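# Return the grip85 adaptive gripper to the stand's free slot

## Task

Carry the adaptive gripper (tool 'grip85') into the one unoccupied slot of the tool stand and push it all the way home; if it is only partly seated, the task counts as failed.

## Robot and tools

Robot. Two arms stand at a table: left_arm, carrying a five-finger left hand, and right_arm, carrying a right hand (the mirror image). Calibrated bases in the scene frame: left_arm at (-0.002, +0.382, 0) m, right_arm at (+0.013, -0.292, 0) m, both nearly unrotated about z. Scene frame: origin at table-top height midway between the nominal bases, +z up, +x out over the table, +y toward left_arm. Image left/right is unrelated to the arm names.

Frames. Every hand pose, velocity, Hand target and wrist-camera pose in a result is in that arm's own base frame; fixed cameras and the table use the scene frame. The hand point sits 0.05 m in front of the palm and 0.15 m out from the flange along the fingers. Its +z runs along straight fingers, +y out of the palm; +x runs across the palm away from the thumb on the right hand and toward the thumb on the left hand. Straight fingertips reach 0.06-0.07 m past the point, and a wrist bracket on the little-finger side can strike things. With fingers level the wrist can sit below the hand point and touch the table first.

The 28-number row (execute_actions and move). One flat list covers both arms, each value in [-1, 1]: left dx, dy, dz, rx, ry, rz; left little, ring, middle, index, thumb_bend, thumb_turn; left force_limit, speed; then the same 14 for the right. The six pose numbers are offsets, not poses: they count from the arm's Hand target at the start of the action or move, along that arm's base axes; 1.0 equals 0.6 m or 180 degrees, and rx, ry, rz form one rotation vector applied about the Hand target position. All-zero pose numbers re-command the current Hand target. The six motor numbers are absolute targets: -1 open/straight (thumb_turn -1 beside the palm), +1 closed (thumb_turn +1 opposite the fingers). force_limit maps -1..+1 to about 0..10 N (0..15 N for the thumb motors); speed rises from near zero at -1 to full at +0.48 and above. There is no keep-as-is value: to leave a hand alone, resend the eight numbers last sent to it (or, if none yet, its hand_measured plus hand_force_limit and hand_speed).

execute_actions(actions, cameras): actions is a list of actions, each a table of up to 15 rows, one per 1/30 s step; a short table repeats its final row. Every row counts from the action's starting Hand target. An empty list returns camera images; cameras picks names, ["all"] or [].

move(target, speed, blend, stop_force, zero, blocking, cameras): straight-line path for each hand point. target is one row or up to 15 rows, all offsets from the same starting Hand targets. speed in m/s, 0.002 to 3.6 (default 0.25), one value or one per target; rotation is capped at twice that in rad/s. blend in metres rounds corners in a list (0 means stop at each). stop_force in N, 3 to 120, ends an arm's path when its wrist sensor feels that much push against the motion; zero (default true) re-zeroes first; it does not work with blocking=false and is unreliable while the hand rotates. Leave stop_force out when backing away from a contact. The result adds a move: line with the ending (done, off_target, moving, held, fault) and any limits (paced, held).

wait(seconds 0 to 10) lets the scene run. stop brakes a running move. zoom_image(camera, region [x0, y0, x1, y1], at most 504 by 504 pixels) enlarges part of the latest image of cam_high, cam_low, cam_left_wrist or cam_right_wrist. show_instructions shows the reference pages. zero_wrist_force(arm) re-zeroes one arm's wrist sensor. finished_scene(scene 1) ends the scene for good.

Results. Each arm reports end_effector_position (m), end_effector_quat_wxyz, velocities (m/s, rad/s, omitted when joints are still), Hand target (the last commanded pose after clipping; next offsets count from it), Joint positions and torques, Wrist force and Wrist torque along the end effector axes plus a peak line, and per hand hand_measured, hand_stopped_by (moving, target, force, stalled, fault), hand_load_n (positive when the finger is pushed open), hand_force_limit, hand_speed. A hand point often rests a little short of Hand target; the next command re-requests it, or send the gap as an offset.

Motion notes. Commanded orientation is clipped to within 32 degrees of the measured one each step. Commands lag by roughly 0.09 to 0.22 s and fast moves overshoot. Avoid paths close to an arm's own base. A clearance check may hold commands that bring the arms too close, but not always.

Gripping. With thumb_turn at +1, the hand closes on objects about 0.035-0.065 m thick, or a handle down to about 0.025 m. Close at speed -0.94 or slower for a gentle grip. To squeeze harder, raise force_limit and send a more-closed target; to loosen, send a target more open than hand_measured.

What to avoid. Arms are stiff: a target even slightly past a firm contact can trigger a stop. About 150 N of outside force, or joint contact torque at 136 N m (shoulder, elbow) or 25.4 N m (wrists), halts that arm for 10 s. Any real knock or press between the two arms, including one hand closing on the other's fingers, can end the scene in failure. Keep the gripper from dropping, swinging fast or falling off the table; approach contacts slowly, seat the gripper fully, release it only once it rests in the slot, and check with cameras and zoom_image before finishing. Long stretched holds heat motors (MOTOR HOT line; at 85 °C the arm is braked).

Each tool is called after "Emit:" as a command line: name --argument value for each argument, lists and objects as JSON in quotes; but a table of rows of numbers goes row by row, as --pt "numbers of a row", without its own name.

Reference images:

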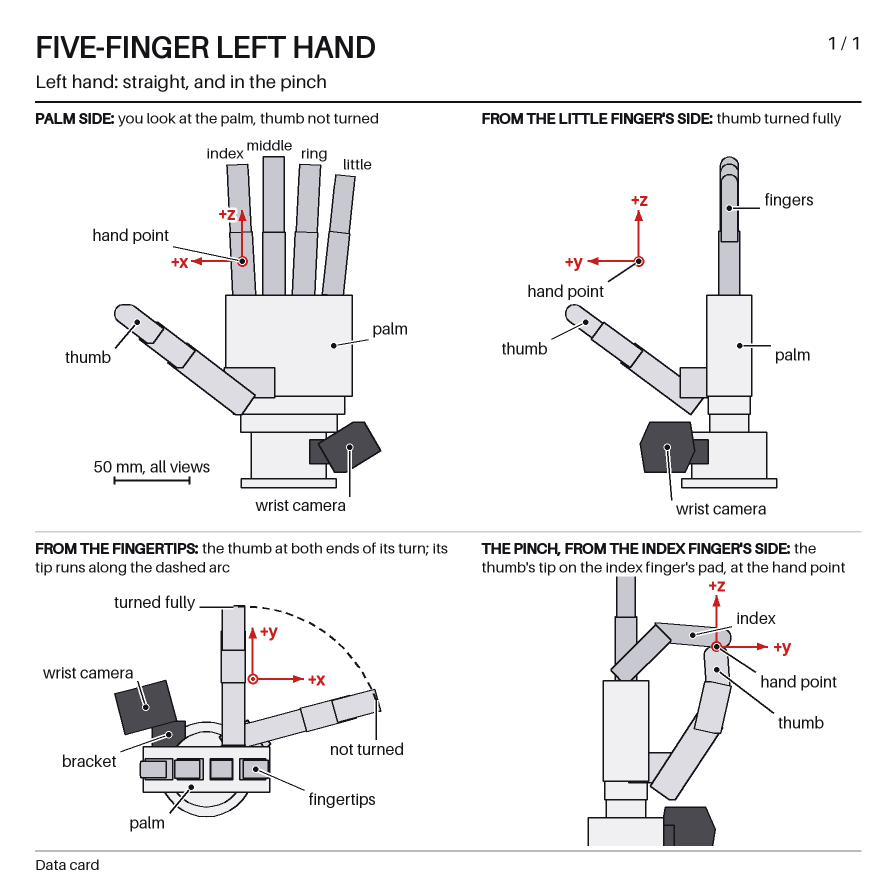

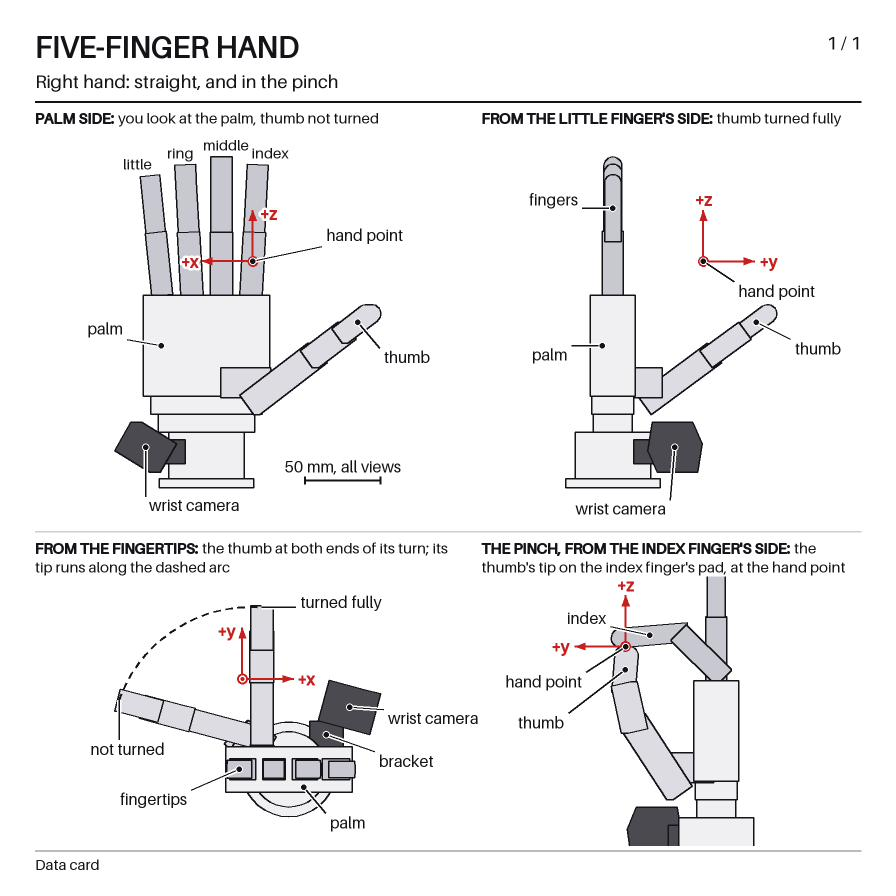

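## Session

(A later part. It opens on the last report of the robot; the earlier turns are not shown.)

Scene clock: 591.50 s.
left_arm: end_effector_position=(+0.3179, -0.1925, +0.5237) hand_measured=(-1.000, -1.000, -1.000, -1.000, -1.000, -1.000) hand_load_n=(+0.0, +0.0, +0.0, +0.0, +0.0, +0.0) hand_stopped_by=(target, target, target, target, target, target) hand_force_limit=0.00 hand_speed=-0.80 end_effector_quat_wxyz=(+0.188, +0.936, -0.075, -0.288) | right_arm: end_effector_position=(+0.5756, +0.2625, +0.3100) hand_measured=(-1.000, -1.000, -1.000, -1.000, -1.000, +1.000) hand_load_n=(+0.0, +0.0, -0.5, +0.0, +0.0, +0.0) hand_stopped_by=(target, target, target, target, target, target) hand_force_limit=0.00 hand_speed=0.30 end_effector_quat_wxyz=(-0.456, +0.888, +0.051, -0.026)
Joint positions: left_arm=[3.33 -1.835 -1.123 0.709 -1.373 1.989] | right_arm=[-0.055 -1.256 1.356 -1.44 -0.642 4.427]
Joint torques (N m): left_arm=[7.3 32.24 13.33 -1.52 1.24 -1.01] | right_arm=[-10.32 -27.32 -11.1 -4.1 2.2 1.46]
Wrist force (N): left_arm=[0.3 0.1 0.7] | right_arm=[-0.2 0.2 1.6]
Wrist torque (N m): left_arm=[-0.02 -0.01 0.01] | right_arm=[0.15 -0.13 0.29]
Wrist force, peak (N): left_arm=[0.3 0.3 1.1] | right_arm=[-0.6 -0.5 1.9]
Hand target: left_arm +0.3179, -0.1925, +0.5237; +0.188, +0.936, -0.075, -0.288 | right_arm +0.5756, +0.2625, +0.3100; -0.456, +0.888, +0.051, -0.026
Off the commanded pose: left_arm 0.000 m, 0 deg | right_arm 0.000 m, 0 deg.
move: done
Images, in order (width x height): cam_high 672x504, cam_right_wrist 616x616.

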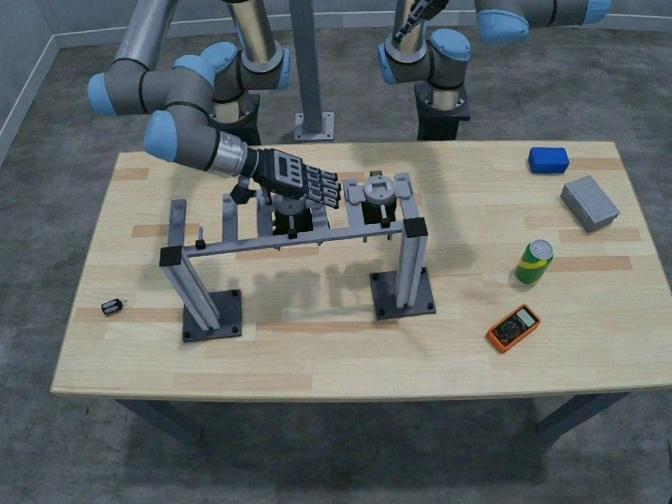

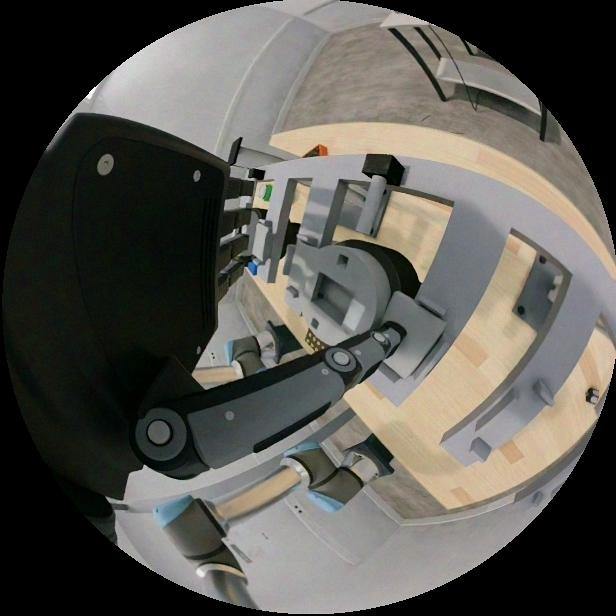

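Emit:
move --target '[0,0,0,0,0,0,-1,-1,-1,-1,-1,-1,0,-0.8,0,0,-0.0233,0,0,0,-1,-1,-1,-1,-1,1,0,0.3]' --speed 0.01 --stop_force 3 --cameras '["cam_right_wrist","cam_high"]'

Emit:
zoom_image --camera "cam_right_wrist" --region '[260, 200, 460, 400]'

Emit:
zoom_image --camera "cam_high" --region '[240, 150, 340, 250]'

Scene clock: 611.47 s.
left_arm: end_effector_position=(+0.3179, -0.1925, +0.5237) hand_measured=(-1.000, -1.000, -1.000, -1.000, -1.000, -1.000) hand_load_n=(+0.0, +0.0, +0.0, +0.0, +0.0, +0.0) hand_stopped_by=(target, target, target, target, target, target) hand_force_limit=0.00 hand_speed=-0.80 end_effector_quat_wxyz=(+0.188, +0.936, -0.075, -0.288) | right_arm: end_effector_position=(+0.5756, +0.2625, +0.3079) hand_measured=(-1.000, -1.000, -1.000, -1.000, -1.000, +1.000) hand_load_n=(+0.0, +0.0, +0.0, +0.0, +0.0, -0.5) hand_stopped_by=(target, target, target, target, target, target) hand_force_limit=0.00 hand_speed=0.30 end_effector_quat_wxyz=(-0.456, +0.888, +0.051, -0.026)
Joint positions: left_arm=[3.33 -1.835 -1.123 0.709 -1.373 1.989] | right_arm=[-0.055 -1.255 1.36 -1.445 -0.642 4.427]
Joint torques (N m): left_arm=[5.68 32.49 13.1 -1.58 1.11 -0.88] | right_arm=[-2.91 -40 -26.57 0.31 -0.45 0.58]
Wrist force (N): left_arm=[0.2 0.0 0.9] | right_arm=[-0.8 -4.0 -0.8]
Wrist torque (N m): left_arm=[-0.05 0.01 0.00] | right_arm=[-0.23 -0.03 0.16]
Wrist force, peak (N): left_arm=[0.1 0.0 1.2] | right_arm=[-1.0 -10.6 -4.6]
Hand target: left_arm +0.3179, -0.1925, +0.5237; +0.188, +0.936, -0.075, -0.288 | right_arm +0.5756, +0.2625, +0.3080; -0.456, +0.888, +0.051, -0.026 (not the last commanded pose)
Off the commanded pose: left_arm 0.000 m, 0 deg | right_arm 0.012 m, 0 deg.
move: contact (right_arm)
Images, in order (width x height): cam_high 672x504, cam_right_wrist 616x616.

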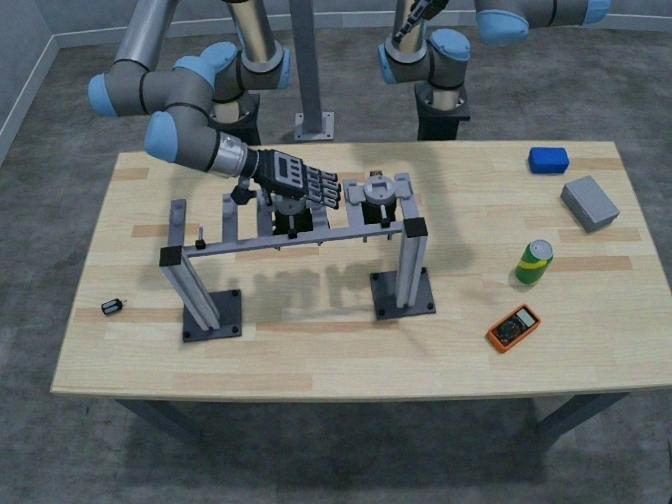

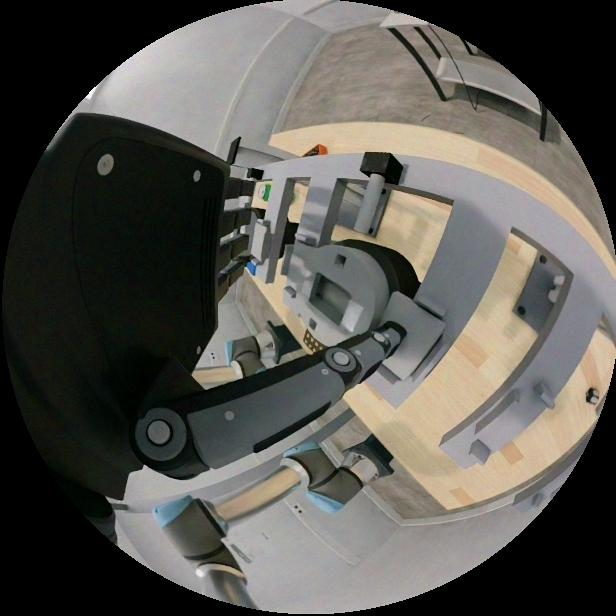

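Scaled by 2.520 from the camera's 616x616 image, which has a finer 880x880 frame.

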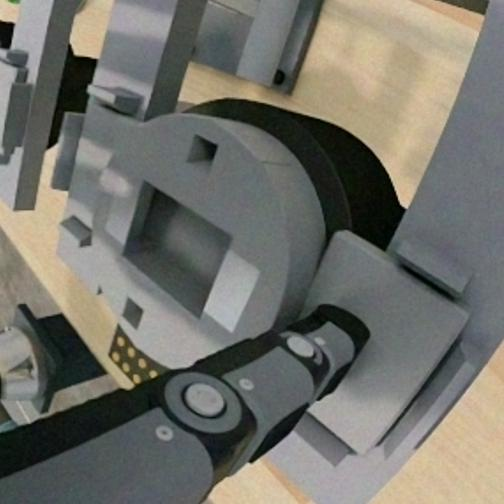

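Scaled by 5.040 from the camera's 672x504 image, which has a finer 960x720 frame.

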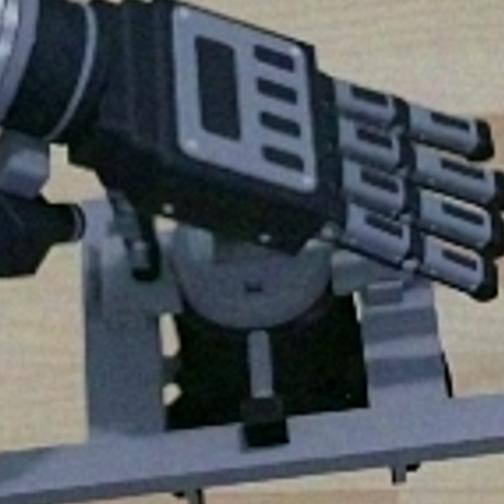

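Emit:
zoom_image --camera "cam_right_wrist" --region '[330, 230, 450, 350]'

Scaled by 4.200 from the camera's 616x616 image, which has a finer 880x880 frame.

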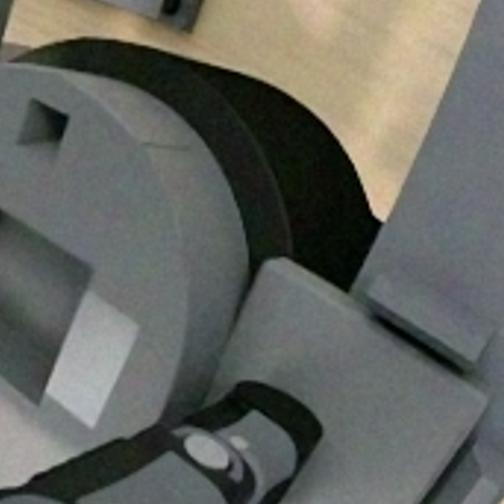

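Emit:
move --target '[0,0,0,0,0,0,-1,-1,-1,-1,-1,-1,0,-0.8,0,0,0.0033,0,0,0,-1,-1,-1,-1,-1,1,0,0.3]' --speed 0.02

Emit:
move --target '[0,0,0,0,0,0,-1,-1,-1,-1,-1,-1,0,-0.8,-0.0023,0.0199,0,0,0,0,-1,-1,-1,-1,-1,1,0,0.3]' --speed 0.01 --stop_force 3 --cameras '["cam_right_wrist","cam_high"]'

Emit:
zoom_image --camera "cam_right_wrist" --region '[280, 210, 440, 370]'

Emit:
zoom_image --camera "cam_high" --region '[240, 150, 340, 250]'

Scene clock: 632.93 s.
left_arm: end_effector_position=(+0.3179, -0.1925, +0.5237) hand_measured=(-1.000, -1.000, -1.000, -1.000, -1.000, -1.000) hand_load_n=(+0.0, +0.0, +0.0, +0.0, +0.0, +0.0) hand_stopped_by=(target, target, target, target, target, target) hand_force_limit=0.00 hand_speed=-0.80 end_effector_quat_wxyz=(+0.188, +0.936, -0.075, -0.288) | right_arm: end_effector_position=(+0.5756, +0.2625, +0.3099) hand_measured=(-1.000, -1.000, -1.000, -1.000, -1.000, +1.000) hand_load_n=(+0.0, +0.0, +0.0, +0.0, +0.0, +0.0) hand_stopped_by=(target, target, target, target, target, target) hand_force_limit=0.00 hand_speed=0.30 end_effector_quat_wxyz=(-0.456, +0.888, +0.051, -0.026)
Joint positions: left_arm=[3.33 -1.835 -1.123 0.709 -1.373 1.989] | right_arm=[-0.055 -1.256 1.356 -1.44 -0.642 4.427]
Joint torques (N m): left_arm=[6.67 32.05 14.36 -1.7 1 -0.96] | right_arm=[-4.27 -42.41 -29.62 0.2 0.92 0.86]
Wrist force (N): left_arm=[0.1 -0.1 0.8] | right_arm=[-0.4 -0.3 1.2]
Wrist torque (N m): left_arm=[-0.05 0.01 0.00] | right_arm=[0.12 -0.10 0.24]
Wrist force, peak (N): left_arm=[0.1 0.3 1.2] | right_arm=[-0.6 -4.2 -0.9]
Hand target: left_arm +0.3179, -0.1925, +0.5237; +0.188, +0.936, -0.075, -0.288 | right_arm +0.5756, +0.2625, +0.3099; -0.456, +0.888, +0.051, -0.026
Off the commanded pose: left_arm 0.000 m, 0 deg | right_arm 0.000 m, 0 deg.
move: done

Scene clock: 634.67 s.
left_arm: end_effector_position=(+0.3179, -0.1925, +0.5237) hand_measured=(-1.000, -1.000, -1.000, -1.000, -1.000, -1.000) hand_load_n=(+0.0, +0.0, +0.0, +0.0, +0.0, +0.0) hand_stopped_by=(target, target, target, target, target, target) hand_force_limit=0.00 hand_speed=-0.80 end_effector_quat_wxyz=(+0.188, +0.936, -0.075, -0.288) | right_arm: end_effector_position=(+0.5750, +0.2678, +0.3099) hand_measured=(-1.000, -1.000, -1.000, -1.000, -1.000, +1.000) hand_load_n=(+0.0, +0.0, -0.5, +0.0, +0.0, +0.0) hand_stopped_by=(target, target, target, target, target, target) hand_force_limit=0.00 hand_speed=0.30 end_effector_quat_wxyz=(-0.456, +0.888, +0.051, -0.026)
Joint positions: left_arm=[3.33 -1.835 -1.123 0.709 -1.373 1.989] | right_arm=[-0.047 -1.256 1.358 -1.454 -0.64 4.441]
Joint torques (N m): left_arm=[6.35 32.71 14.08 -1.68 1.18 -1.03] | right_arm=[-10.43 -39.98 -27.77 0.11 -0.06 -1.37]
Wrist force (N): left_arm=[0.2 0.1 0.8] | right_arm=[-0.4 -0.3 1.0]
Wrist torque (N m): left_arm=[-0.04 0.00 0.00] | right_arm=[0.12 -0.08 0.30]
Wrist force, peak (N): left_arm=[0.1 0.1 1.2] | right_arm=[-0.6 2.6 -2.3]
Hand target: left_arm +0.3179, -0.1925, +0.5237; +0.188, +0.936, -0.075, -0.288 | right_arm +0.5750, +0.2678, +0.3100; -0.456, +0.888, +0.051, -0.026 (not the last commanded pose)
Off the commanded pose: left_arm 0.000 m, 0 deg | right_arm 0.007 m, 0 deg.
move: contact (right_arm)
Images, in order (width x height): cam_high 672x504, cam_right_wrist 616x616.

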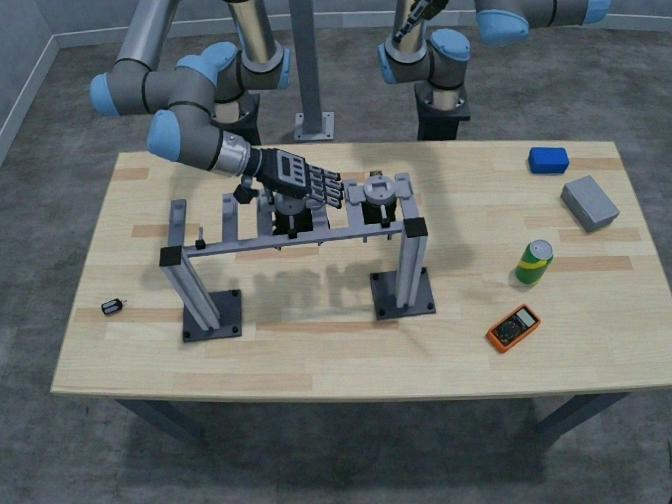

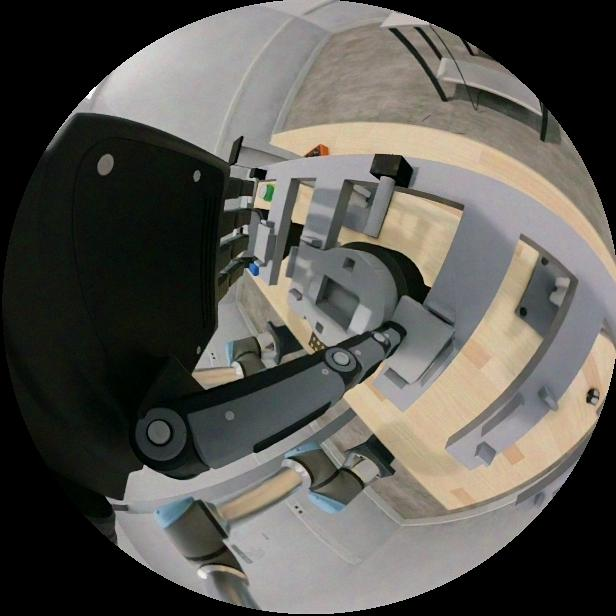

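Scaled by 3.150 from the camera's 616x616 image, which has a finer 880x880 frame.

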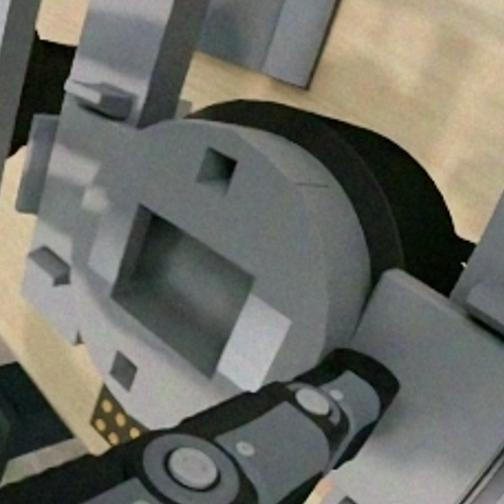

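Scaled by 5.040 from the camera's 672x504 image, which has a finer 960x720 frame.

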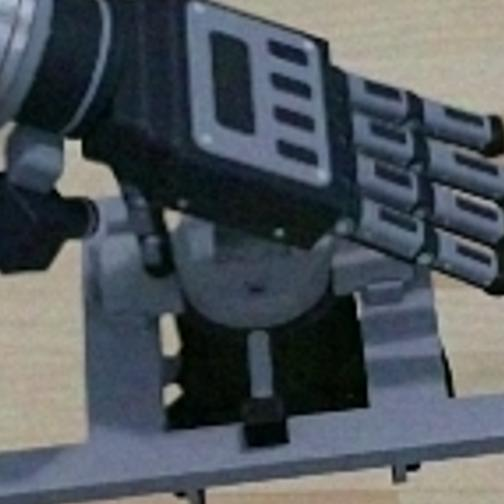

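Emit:
move --target '[0,0,0,0,0,0,-1,-1,-1,-1,-1,-1,0,-0.8,0,0,0,0,0,0,-1,-1,-0.1,-0.1,-1,1,-0.5,-0.88]' --speed 0.02 --cameras '["cam_right_wrist","cam_high"]'

Emit:
zoom_image --camera "cam_right_wrist" --region '[260, 210, 420, 370]'

Emit:
zoom_image --camera "cam_high" --region '[240, 150, 340, 250]'

Scene clock: 657.33 s.
left_arm: end_effector_position=(+0.3179, -0.1925, +0.5237) hand_measured=(-1.000, -1.000, -1.000, -1.000, -1.000, -1.000) hand_load_n=(+0.0, -0.5, +0.0, +0.0, +0.0, +0.0) hand_stopped_by=(target, target, target, target, target, target) hand_force_limit=0.00 hand_speed=-0.80 end_effector_quat_wxyz=(+0.188, +0.936, -0.075, -0.288) | right_arm: end_effector_position=(+0.5750, +0.2678, +0.3100) hand_measured=(-1.000, -1.000, -0.490, -0.100, -1.000, +1.000) hand_load_n=(+0.0, +0.0, +4.0, +0.0, +0.0, +0.0) hand_stopped_by=(target, target, force, target, target, target) hand_force_limit=-0.50 hand_speed=-0.88 end_effector_quat_wxyz=(-0.456, +0.888, +0.051, -0.026)
Joint positions: left_arm=[3.33 -1.835 -1.123 0.709 -1.373 1.989] | right_arm=[-0.047 -1.256 1.358 -1.454 -0.64 4.441]
Joint torques (N m): left_arm=[6.19 31.78 14.4 -1.66 1.02 -1] | right_arm=[-9.08 -31.77 -23.46 -0.26 0.48 -1.36]
Wrist force (N): left_arm=[0.0 0.0 0.7] | right_arm=[-0.2 -4.4 1.6]
Wrist torque (N m): left_arm=[-0.04 0.03 0.00] | right_arm=[0.15 -0.12 0.22]
Wrist force, peak (N): left_arm=[0.4 0.3 1.1] | right_arm=[-0.8 -4.8 1.9]
Hand target: left_arm +0.3179, -0.1925, +0.5237; +0.188, +0.936, -0.075, -0.288 | right_arm +0.5750, +0.2678, +0.3100; -0.456, +0.888, +0.051, -0.026
Off the commanded pose: left_arm 0.000 m, 0 deg | right_arm 0.000 m, 0 deg.
move: done
Images, in order (width x height): cam_high 672x504, cam_right_wrist 616x616.

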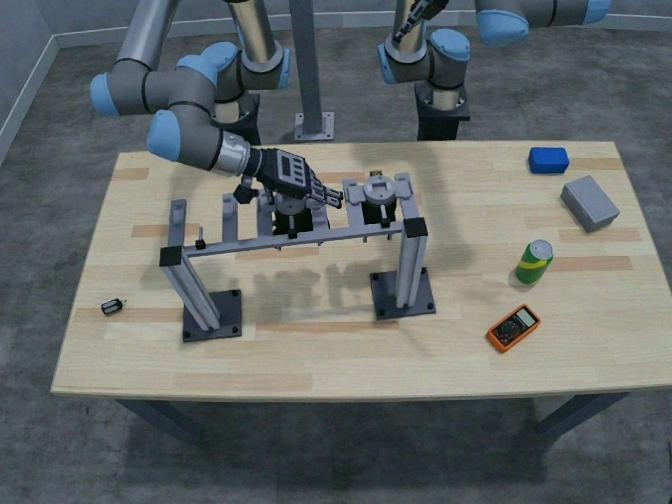

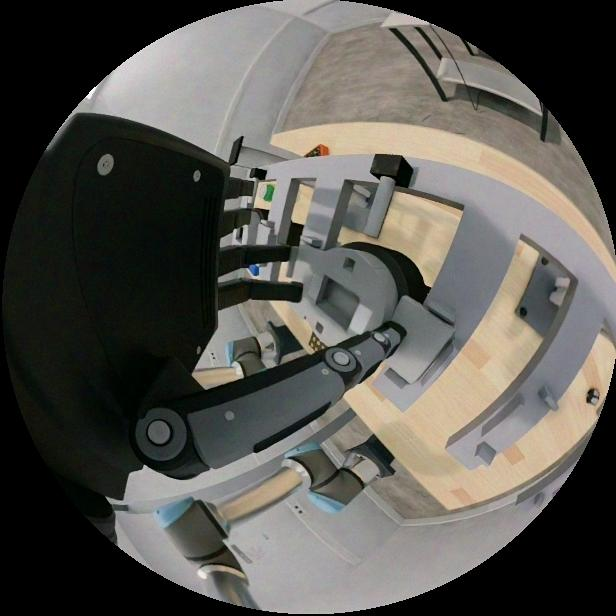

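Scaled by 3.150 from the camera's 616x616 image, which has a finer 880x880 frame.

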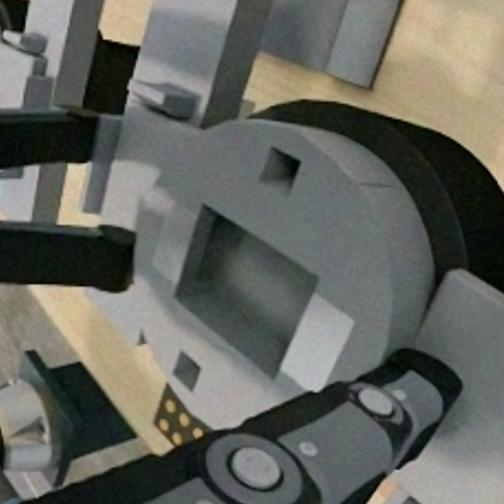

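Scaled by 5.040 from the camera's 672x504 image, which has a finer 960x720 frame.

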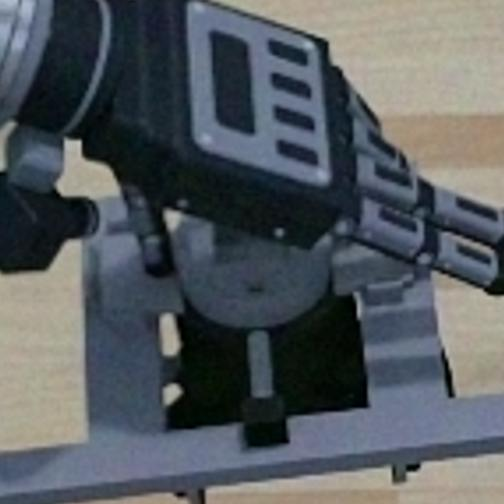

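Emit:
zoom_image --camera "cam_right_wrist" --region '[240, 220, 340, 320]'

Scaled by 5.040 from the camera's 616x616 image, which has a finer 880x880 frame.

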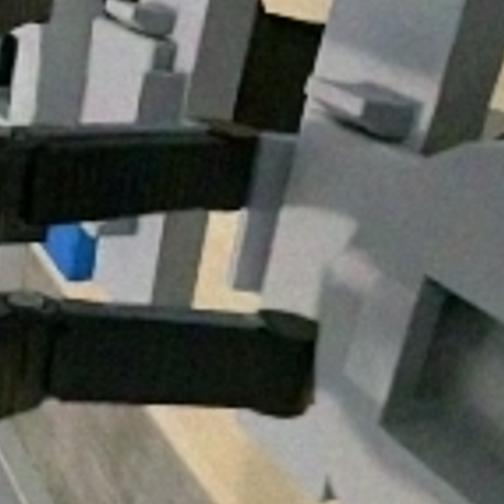

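Emit:
move --pt "0 0 0 0 0 0 -1 -1 -1 -1 -1 -1 0 -0.8 0 0 0 0 0 0 -1 -1 -0.62 -0.2 -1 1 -0.5 -0.5" --pt "0 0 0 0 0 0 -1 -1 -1 -1 -1 -1 0 -0.8 0 0 0.0233 0 0 0 -1 -1 -0.62 -0.2 -1 1 -0.5 -0.5" --pt "0 0 0 0 0 0 -1 -1 -1 -1 -1 -1 0 -0.8 0 0 0.0233 0 0 0 -1 -1 -0.2 -0.2 -1 1 -0.5 -0.5" --speed 0.05 --cameras '["cam_right_wrist"]'

Emit:
zoom_image --camera "cam_right_wrist" --region '[260, 210, 420, 370]'

Scene clock: 683.33 s.
left_arm: end_effector_position=(+0.3179, -0.1925, +0.5237) hand_measured=(-1.000, -1.000, -1.000, -1.000, -1.000, -1.000) hand_load_n=(+0.0, +0.0, +0.0, +0.0, +0.0, +0.0) hand_stopped_by=(target, target, target, target, target, target) hand_force_limit=0.00 hand_speed=-0.80 end_effector_quat_wxyz=(+0.188, +0.936, -0.075, -0.288) | right_arm: end_effector_position=(+0.5750, +0.2678, +0.3240) hand_measured=(-1.000, -1.000, -0.200, -0.200, -1.000, +1.000) hand_load_n=(+0.0, +0.0, +0.0, +0.0, +0.0, +0.0) hand_stopped_by=(target, target, target, target, target, target) hand_force_limit=-0.50 hand_speed=-0.50 end_effector_quat_wxyz=(-0.456, +0.888, +0.051, -0.026)
Joint positions: left_arm=[3.33 -1.835 -1.123 0.709 -1.373 1.989] | right_arm=[-0.047 -1.259 1.326 -1.419 -0.64 4.441]
Joint torques (N m): left_arm=[6.27 32.58 13.97 -1.75 0.97 -1.08] | right_arm=[7.85 -38.83 -27.15 -0.16 2.45 -1.35]
Wrist force (N): left_arm=[0.1 0.2 0.9] | right_arm=[-0.6 -0.3 1.6]
Wrist torque (N m): left_arm=[-0.03 0.03 0.00] | right_arm=[0.11 -0.09 0.30]
Wrist force, peak (N): left_arm=[0.3 0.1 1.3] | right_arm=[-0.4 -4.9 1.9]
Hand target: left_arm +0.3179, -0.1925, +0.5237; +0.188, +0.936, -0.075, -0.288 | right_arm +0.5750, +0.2678, +0.3239; -0.456, +0.888, +0.051, -0.026
Off the commanded pose: left_arm 0.000 m, 0 deg | right_arm 0.000 m, 0 deg.
move: done
Images, in order (width x height): cam_right_wrist 616x616.

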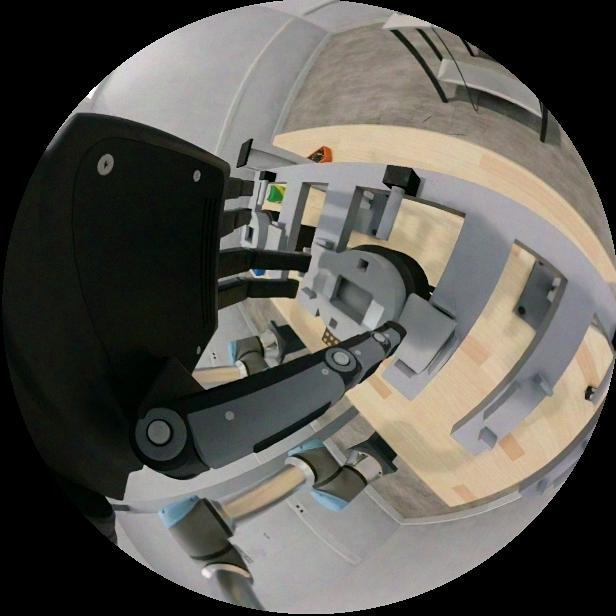

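Scaled by 3.150 from the camera's 616x616 image, which has a finer 880x880 frame.

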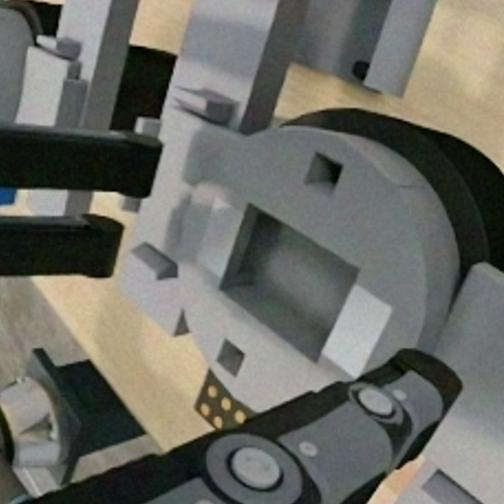

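Emit:
move --target '[0,0,0,0,0,0,-1,-1,-1,-1,-1,-1,0,-0.8,0,0,-0.0232,0,0,0,-1,-1,-0.2,-0.2,-1,1,-0.5,-0.5]' --speed 0.02 --stop_force 4 --cameras '["cam_right_wrist"]'

Emit:
zoom_image --camera "cam_right_wrist" --region '[260, 210, 420, 370]'

Scene clock: 686.87 s.
left_arm: end_effector_position=(+0.3179, -0.1925, +0.5237) hand_measured=(-1.000, -1.000, -1.000, -1.000, -1.000, -1.000) hand_load_n=(+0.0, +0.0, +0.0, +0.0, +0.0, +0.0) hand_stopped_by=(target, target, target, target, target, target) hand_force_limit=0.00 hand_speed=-0.80 end_effector_quat_wxyz=(+0.188, +0.936, -0.075, -0.288) | right_arm: end_effector_position=(+0.5750, +0.2678, +0.3110) hand_measured=(-1.000, -1.000, -0.200, -0.200, -1.000, +1.000) hand_load_n=(+0.0, +0.0, -0.5, +0.0, +0.0, +0.0) hand_stopped_by=(target, target, target, target, target, target) hand_force_limit=-0.50 hand_speed=-0.50 end_effector_quat_wxyz=(-0.456, +0.888, +0.051, -0.026)
Joint positions: left_arm=[3.33 -1.835 -1.123 0.709 -1.373 1.989] | right_arm=[-0.047 -1.256 1.356 -1.451 -0.64 4.441]
Joint torques (N m): left_arm=[5.57 31.37 14.53 -1.45 0.88 -1.19] | right_arm=[7.42 -40 -26.86 0.31 -0.46 -0.94]
Wrist force (N): left_arm=[0.0 -0.1 1.0] | right_arm=[-0.9 -3.1 0.0]
Wrist torque (N m): left_arm=[-0.07 0.04 0.00] | right_arm=[0.07 -0.05 0.23]
Wrist force, peak (N): left_arm=[0.4 0.0 1.1] | right_arm=[-1.7 -9.7 -4.4]
Hand target: left_arm +0.3179, -0.1925, +0.5237; +0.188, +0.936, -0.075, -0.288 | right_arm +0.5750, +0.2678, +0.3111; -0.456, +0.888, +0.051, -0.026 (not the last commanded pose)
Off the commanded pose: left_arm 0.000 m, 0 deg | right_arm 0.001 m, 0 deg.
move: contact (right_arm)
Images, in order (width x height): cam_right_wrist 616x616.

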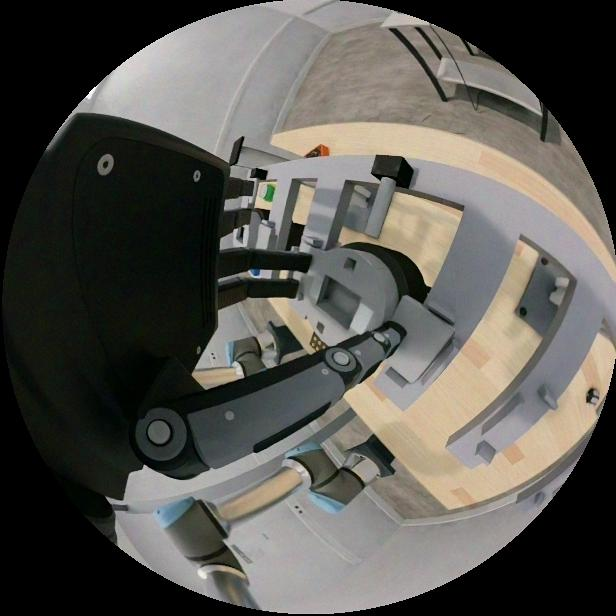

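Scaled by 3.150 from the camera's 616x616 image, which has a finer 880x880 frame.

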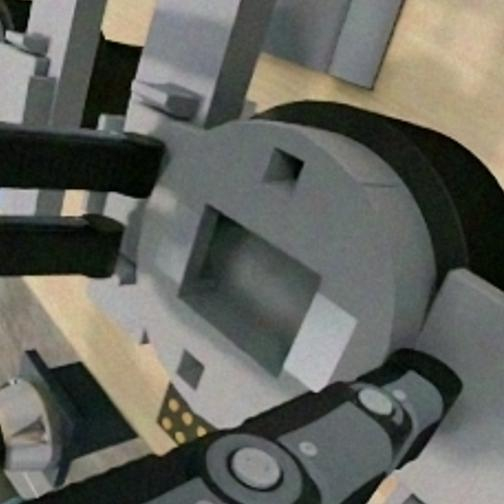

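Emit:
move --target '[0,0,0,0,0,0,-1,-1,-1,-1,-1,-1,0,-0.8,0,0,0.002,0,0,0,-1,-1,-0.2,-0.2,-1,1,-0.5,-0.5]' --speed 0.02

Emit:
move --target '[0,0,0,0,0,0,-1,-1,-1,-1,-1,-1,0,-0.8,0,0,0,0,0,0,-1,-1,0.2,0.2,-1,1,-0.5,-0.88]' --speed 0.02 --cameras '["cam_right_wrist","cam_high"]'

Emit:
zoom_image --camera "cam_right_wrist" --region '[260, 210, 420, 370]'

Scene clock: 692.50 s.
left_arm: end_effector_position=(+0.3179, -0.1925, +0.5237) hand_measured=(-1.000, -1.000, -1.000, -1.000, -1.000, -1.000) hand_load_n=(+0.0, +0.0, +0.0, +0.0, +0.0, +0.0) hand_stopped_by=(target, target, target, target, target, target) hand_force_limit=0.00 hand_speed=-0.80 end_effector_quat_wxyz=(+0.188, +0.936, -0.075, -0.288) | right_arm: end_effector_position=(+0.5750, +0.2678, +0.3122) hand_measured=(-1.000, -1.000, -0.200, -0.200, -1.000, +1.000) hand_load_n=(+0.0, +0.0, +0.0, +0.0, +0.0, +0.0) hand_stopped_by=(target, target, target, target, target, target) hand_force_limit=-0.50 hand_speed=-0.50 end_effector_quat_wxyz=(-0.456, +0.888, +0.051, -0.026)
Joint positions: left_arm=[3.33 -1.835 -1.123 0.709 -1.373 1.989] | right_arm=[-0.047 -1.256 1.353 -1.448 -0.64 4.441]
Joint torques (N m): left_arm=[6.17 30.93 14.29 -1.69 1.08 -0.92] | right_arm=[7.8 -42.14 -28.31 0.2 0.09 -0.48]
Wrist force (N): left_arm=[0.0 0.1 0.9] | right_arm=[-0.6 -0.2 1.2]
Wrist torque (N m): left_arm=[-0.03 0.03 -0.01] | right_arm=[0.13 -0.06 0.30]
Wrist force, peak (N): left_arm=[0.2 0.0 1.1] | right_arm=[-0.7 -3.3 -0.2]
Hand target: left_arm +0.3179, -0.1925, +0.5237; +0.188, +0.936, -0.075, -0.288 | right_arm +0.5750, +0.2678, +0.3123; -0.456, +0.888, +0.051, -0.026
Off the commanded pose: left_arm 0.000 m, 0 deg | right_arm 0.000 m, 0 deg.
move: done

Scene clock: 693.27 s.
left_arm: end_effector_position=(+0.3179, -0.1925, +0.5237) hand_measured=(-1.000, -1.000, -1.000, -1.000, -1.000, -1.000) hand_load_n=(+0.0, +0.0, +0.0, +0.0, +0.0, +0.0) hand_stopped_by=(target, target, target, target, target, target) hand_force_limit=0.00 hand_speed=-0.80 end_effector_quat_wxyz=(+0.188, +0.936, -0.075, -0.288) | right_arm: end_effector_position=(+0.5750, +0.2678, +0.3123) hand_measured=(-1.000, -1.000, -0.080, -0.034, -1.000, +1.000) hand_load_n=(+0.0, +0.0, +2.5, +3.0, +0.0, +0.0) hand_stopped_by=(target, target, force, force, target, target) hand_force_limit=-0.50 hand_speed=-0.88 end_effector_quat_wxyz=(-0.456, +0.888, +0.051, -0.026)
Joint positions: left_arm=[3.33 -1.835 -1.123 0.709 -1.373 1.989] | right_arm=[-0.047 -1.256 1.353 -1.448 -0.64 4.441]
Joint torques (N m): left_arm=[5.99 32.45 13.83 -1.49 0.94 -0.99] | right_arm=[4.08 -42.09 -27.56 -0.31 0.35 -0.46]
Wrist force (N): left_arm=[0.1 0.2 1.0] | right_arm=[-0.7 -2.0 4.7]
Wrist torque (N m): left_arm=[-0.03 0.02 -0.01] | right_arm=[0.12 -0.14 0.28]
Wrist force, peak (N): left_arm=[0.1 0.3 1.1] | right_arm=[-0.9 -2.3 4.8]
Hand target: left_arm +0.3179, -0.1925, +0.5237; +0.188, +0.936, -0.075, -0.288 | right_arm +0.5750, +0.2678, +0.3123; -0.456, +0.888, +0.051, -0.026
Off the commanded pose: left_arm 0.000 m, 0 deg | right_arm 0.000 m, 0 deg.
move: done
Images, in order (width x height): cam_high 672x504, cam_right_wrist 616x616.

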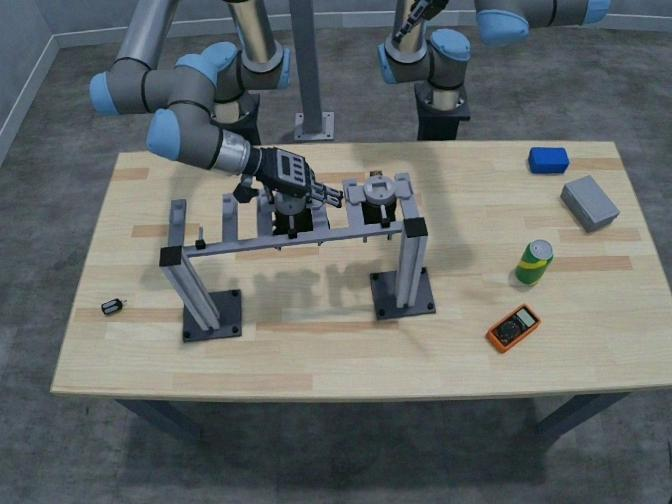

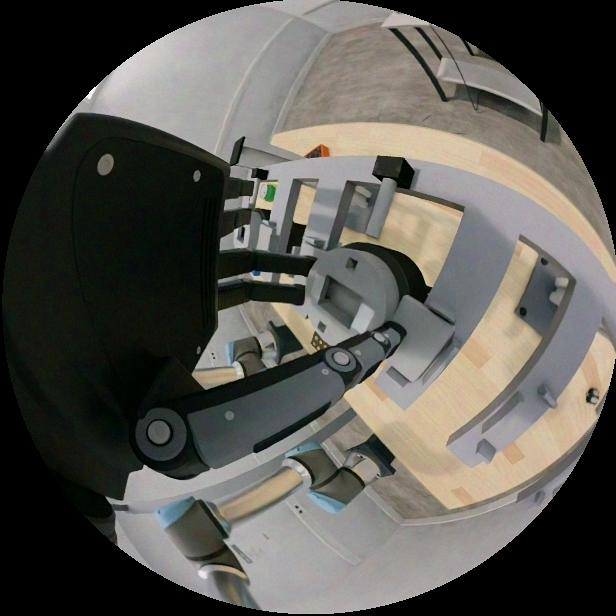

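Scaled by 3.150 from the camera's 616x616 image, which has a finer 880x880 frame.

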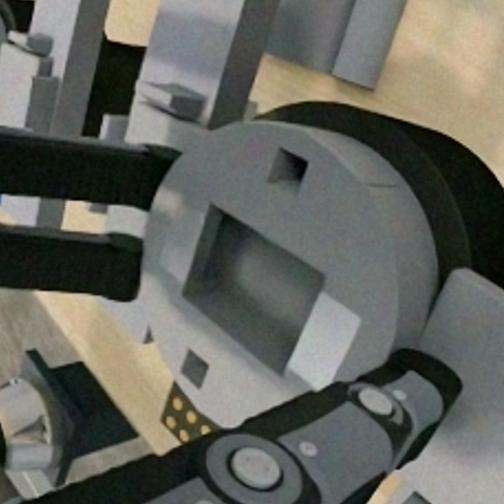

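Emit:
move --target '[0,0,0,0,0,0,-1,-1,-1,-1,-1,-1,0,-0.8,-0.0002,0.0017,0,0,0,0,-1,-1,0.2,0.2,-1,1,-0.5,-0.88]' --speed 0.01

Scene clock: 697.50 s.
left_arm: end_effector_position=(+0.3179, -0.1925, +0.5237) hand_measured=(-1.000, -1.000, -1.000, -1.000, -1.000, -1.000) hand_load_n=(+0.0, +0.0, +0.0, +0.0, +0.0, +0.0) hand_stopped_by=(target, target, target, target, target, target) hand_force_limit=0.00 hand_speed=-0.80 end_effector_quat_wxyz=(+0.188, +0.936, -0.075, -0.288) | right_arm: end_effector_position=(+0.5749, +0.2688, +0.3123) hand_measured=(-1.000, -1.000, -0.078, -0.034, -1.000, +1.000) hand_load_n=(+0.0, +0.0, +0.0, +0.5, +1.0, +0.5) hand_stopped_by=(target, target, force, force, target, target) hand_force_limit=-0.50 hand_speed=-0.88 end_effector_quat_wxyz=(-0.456, +0.888, +0.051, -0.026)
Joint positions: left_arm=[3.33 -1.835 -1.123 0.709 -1.373 1.989] | right_arm=[-0.045 -1.256 1.353 -1.45 -0.639 4.443]
Joint torques (N m): left_arm=[6.26 31.74 14.1 -1.66 0.89 -0.95] | right_arm=[10.2 -32.62 -11.81 -3.73 3.59 1.47]
Wrist force (N): left_arm=[0.0 0.1 0.8] | right_arm=[-0.5 3.7 -2.3]
Wrist torque (N m): left_arm=[-0.02 0.03 -0.01] | right_arm=[0.22 -0.04 0.24]
Wrist force, peak (N): left_arm=[0.1 0.0 1.2] | right_arm=[-1.3 -2.6 4.7]
Hand target: left_arm +0.3179, -0.1925, +0.5237; +0.188, +0.936, -0.075, -0.288 | right_arm +0.5749, +0.2688, +0.3123; -0.456, +0.888, +0.051, -0.026
Off the commanded pose: left_arm 0.000 m, 0 deg | right_arm 0.000 m, 0 deg.
move: done

Emit:
move --target '[0,0,0,0,0,0,-1,-1,-1,-1,-1,-1,0,-0.8,0,0,0,0,0,0,-1,-1,0.25,0.25,-1,1,0.5,-0.9]' --speed 0.01 --cameras '["cam_right_wrist","cam_high"]'

Emit:
zoom_image --camera "cam_right_wrist" --region '[260, 210, 420, 370]'

Scene clock: 701.73 s.
left_arm: end_effector_position=(+0.3179, -0.1925, +0.5237) hand_measured=(-1.000, -1.000, -1.000, -1.000, -1.000, -1.000) hand_load_n=(+0.0, +0.0, +0.0, +0.0, +0.0, +0.0) hand_stopped_by=(target, target, target, target, target, target) hand_force_limit=0.00 hand_speed=-0.80 end_effector_quat_wxyz=(+0.188, +0.936, -0.075, -0.288) | right_arm: end_effector_position=(+0.5749, +0.2689, +0.3123) hand_measured=(-1.000, -1.000, -0.054, -0.008, -1.000, +1.000) hand_load_n=(+0.0, +0.0, +10.0, +6.5, +2.0, +0.0) hand_stopped_by=(target, target, force, force, target, target) hand_force_limit=0.50 hand_speed=-0.90 end_effector_quat_wxyz=(-0.456, +0.888, +0.051, -0.026)
Joint positions: left_arm=[3.33 -1.835 -1.123 0.709 -1.373 1.989] | right_arm=[-0.045 -1.256 1.354 -1.45 -0.639 4.443]
Joint torques (N m): left_arm=[5.47 31.45 12.08 -1.52 0.96 -1.06] | right_arm=[0.35 -29.56 -14.17 -3.88 -0.05 1.32]
Wrist force (N): left_arm=[0.2 0.1 0.7] | right_arm=[-0.7 0.9 2.9]
Wrist torque (N m): left_arm=[-0.03 0.00 0.00] | right_arm=[0.19 -0.11 0.20]
Wrist force, peak (N): left_arm=[0.1 0.2 1.2] | right_arm=[-0.5 3.9 -3.1]
Hand target: left_arm +0.3179, -0.1925, +0.5237; +0.188, +0.936, -0.075, -0.288 | right_arm +0.5749, +0.2688, +0.3123; -0.456, +0.888, +0.051, -0.026
Off the commanded pose: left_arm 0.000 m, 0 deg | right_arm 0.000 m, 0 deg.
move: done
Images, in order (width x height): cam_high 672x504, cam_right_wrist 616x616.

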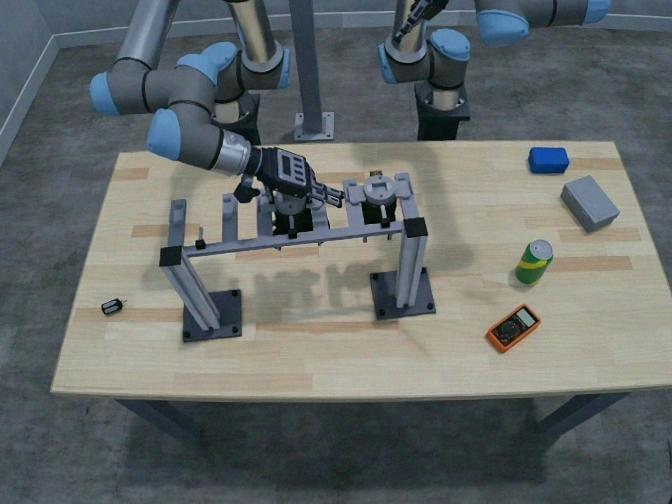

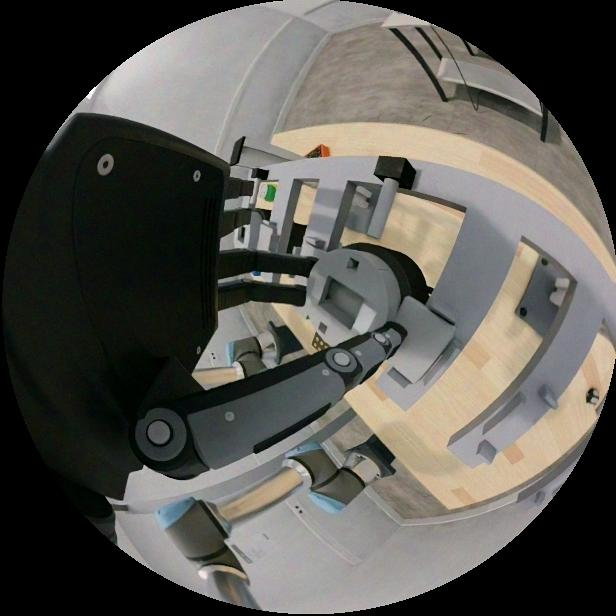

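Scaled by 3.150 from the camera's 616x616 image, which has a finer 880x880 frame.

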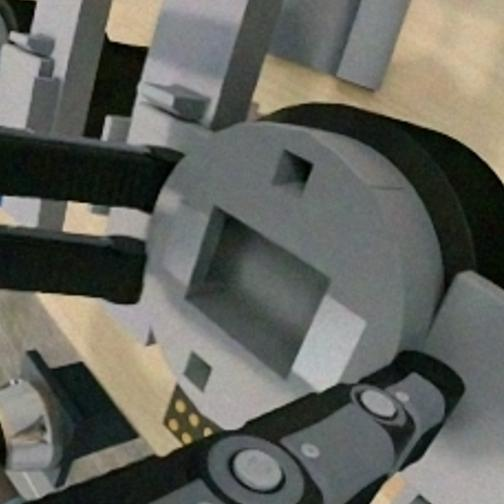

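Emit:
move --target '[0,0,0,0,0,0,-1,-1,-1,-1,-1,-1,0,-0.8,0,0,0.005,0,0,0,-1,-1,0.25,0.25,-1,1,0.5,-0.9]' --speed 0.01 --cameras '["cam_right_wrist"]'

Emit:
zoom_image --camera "cam_right_wrist" --region '[260, 210, 420, 370]'

Scene clock: 704.80 s.
left_arm: end_effector_position=(+0.3179, -0.1925, +0.5237) hand_measured=(-1.000, -1.000, -1.000, -1.000, -1.000, -1.000) hand_load_n=(+0.0, +0.0, +0.0, +0.0, +0.0, +0.0) hand_stopped_by=(target, target, target, target, target, target) hand_force_limit=0.00 hand_speed=-0.80 end_effector_quat_wxyz=(+0.188, +0.936, -0.075, -0.288) | right_arm: end_effector_position=(+0.5749, +0.2688, +0.3152) hand_measured=(-1.000, -1.000, -0.054, -0.008, -1.000, +1.000) hand_load_n=(+0.0, +0.0, +10.0, +0.5, +0.5, +0.5) hand_stopped_by=(target, target, force, force, target, target) hand_force_limit=0.50 hand_speed=-0.90 end_effector_quat_wxyz=(-0.456, +0.888, +0.051, -0.026)
Joint positions: left_arm=[3.33 -1.835 -1.123 0.709 -1.373 1.989] | right_arm=[-0.045 -1.257 1.347 -1.443 -0.639 4.443]
Joint torques (N m): left_arm=[4.64 32.23 14.08 -1.62 0.85 -1.01] | right_arm=[-11.28 -43.55 -28.96 0.01 1.8 1.35]
Wrist force (N): left_arm=[0.2 0.1 0.8] | right_arm=[0.0 -0.1 4.8]
Wrist torque (N m): left_arm=[-0.04 0.00 0.01] | right_arm=[0.19 -0.08 0.16]
Wrist force, peak (N): left_arm=[0.1 0.3 1.2] | right_arm=[-0.7 4.4 6.8]
Hand target: left_arm +0.3179, -0.1925, +0.5237; +0.188, +0.936, -0.075, -0.288 | right_arm +0.5749, +0.2688, +0.3153; -0.456, +0.888, +0.051, -0.026
Off the commanded pose: left_arm 0.000 m, 0 deg | right_arm 0.000 m, 0 deg.
move: done
Images, in order (width x height): cam_right_wrist 616x616.

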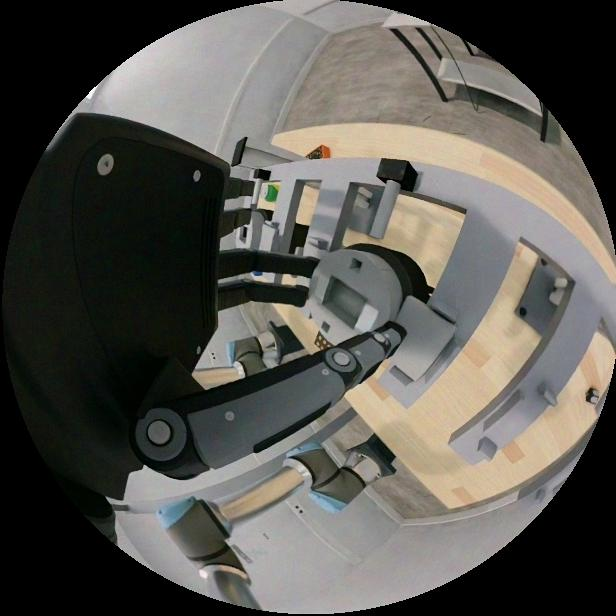

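Scaled by 3.150 from the camera's 616x616 image, which has a finer 880x880 frame.

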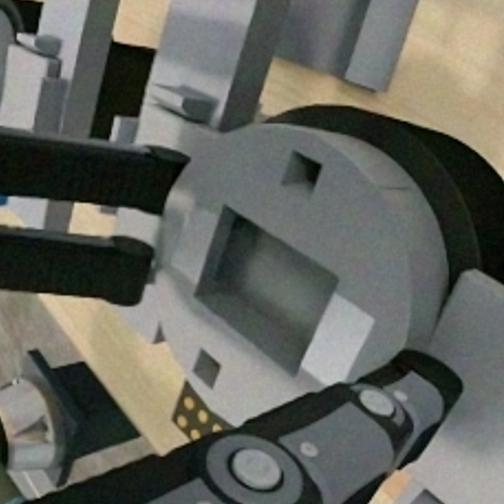

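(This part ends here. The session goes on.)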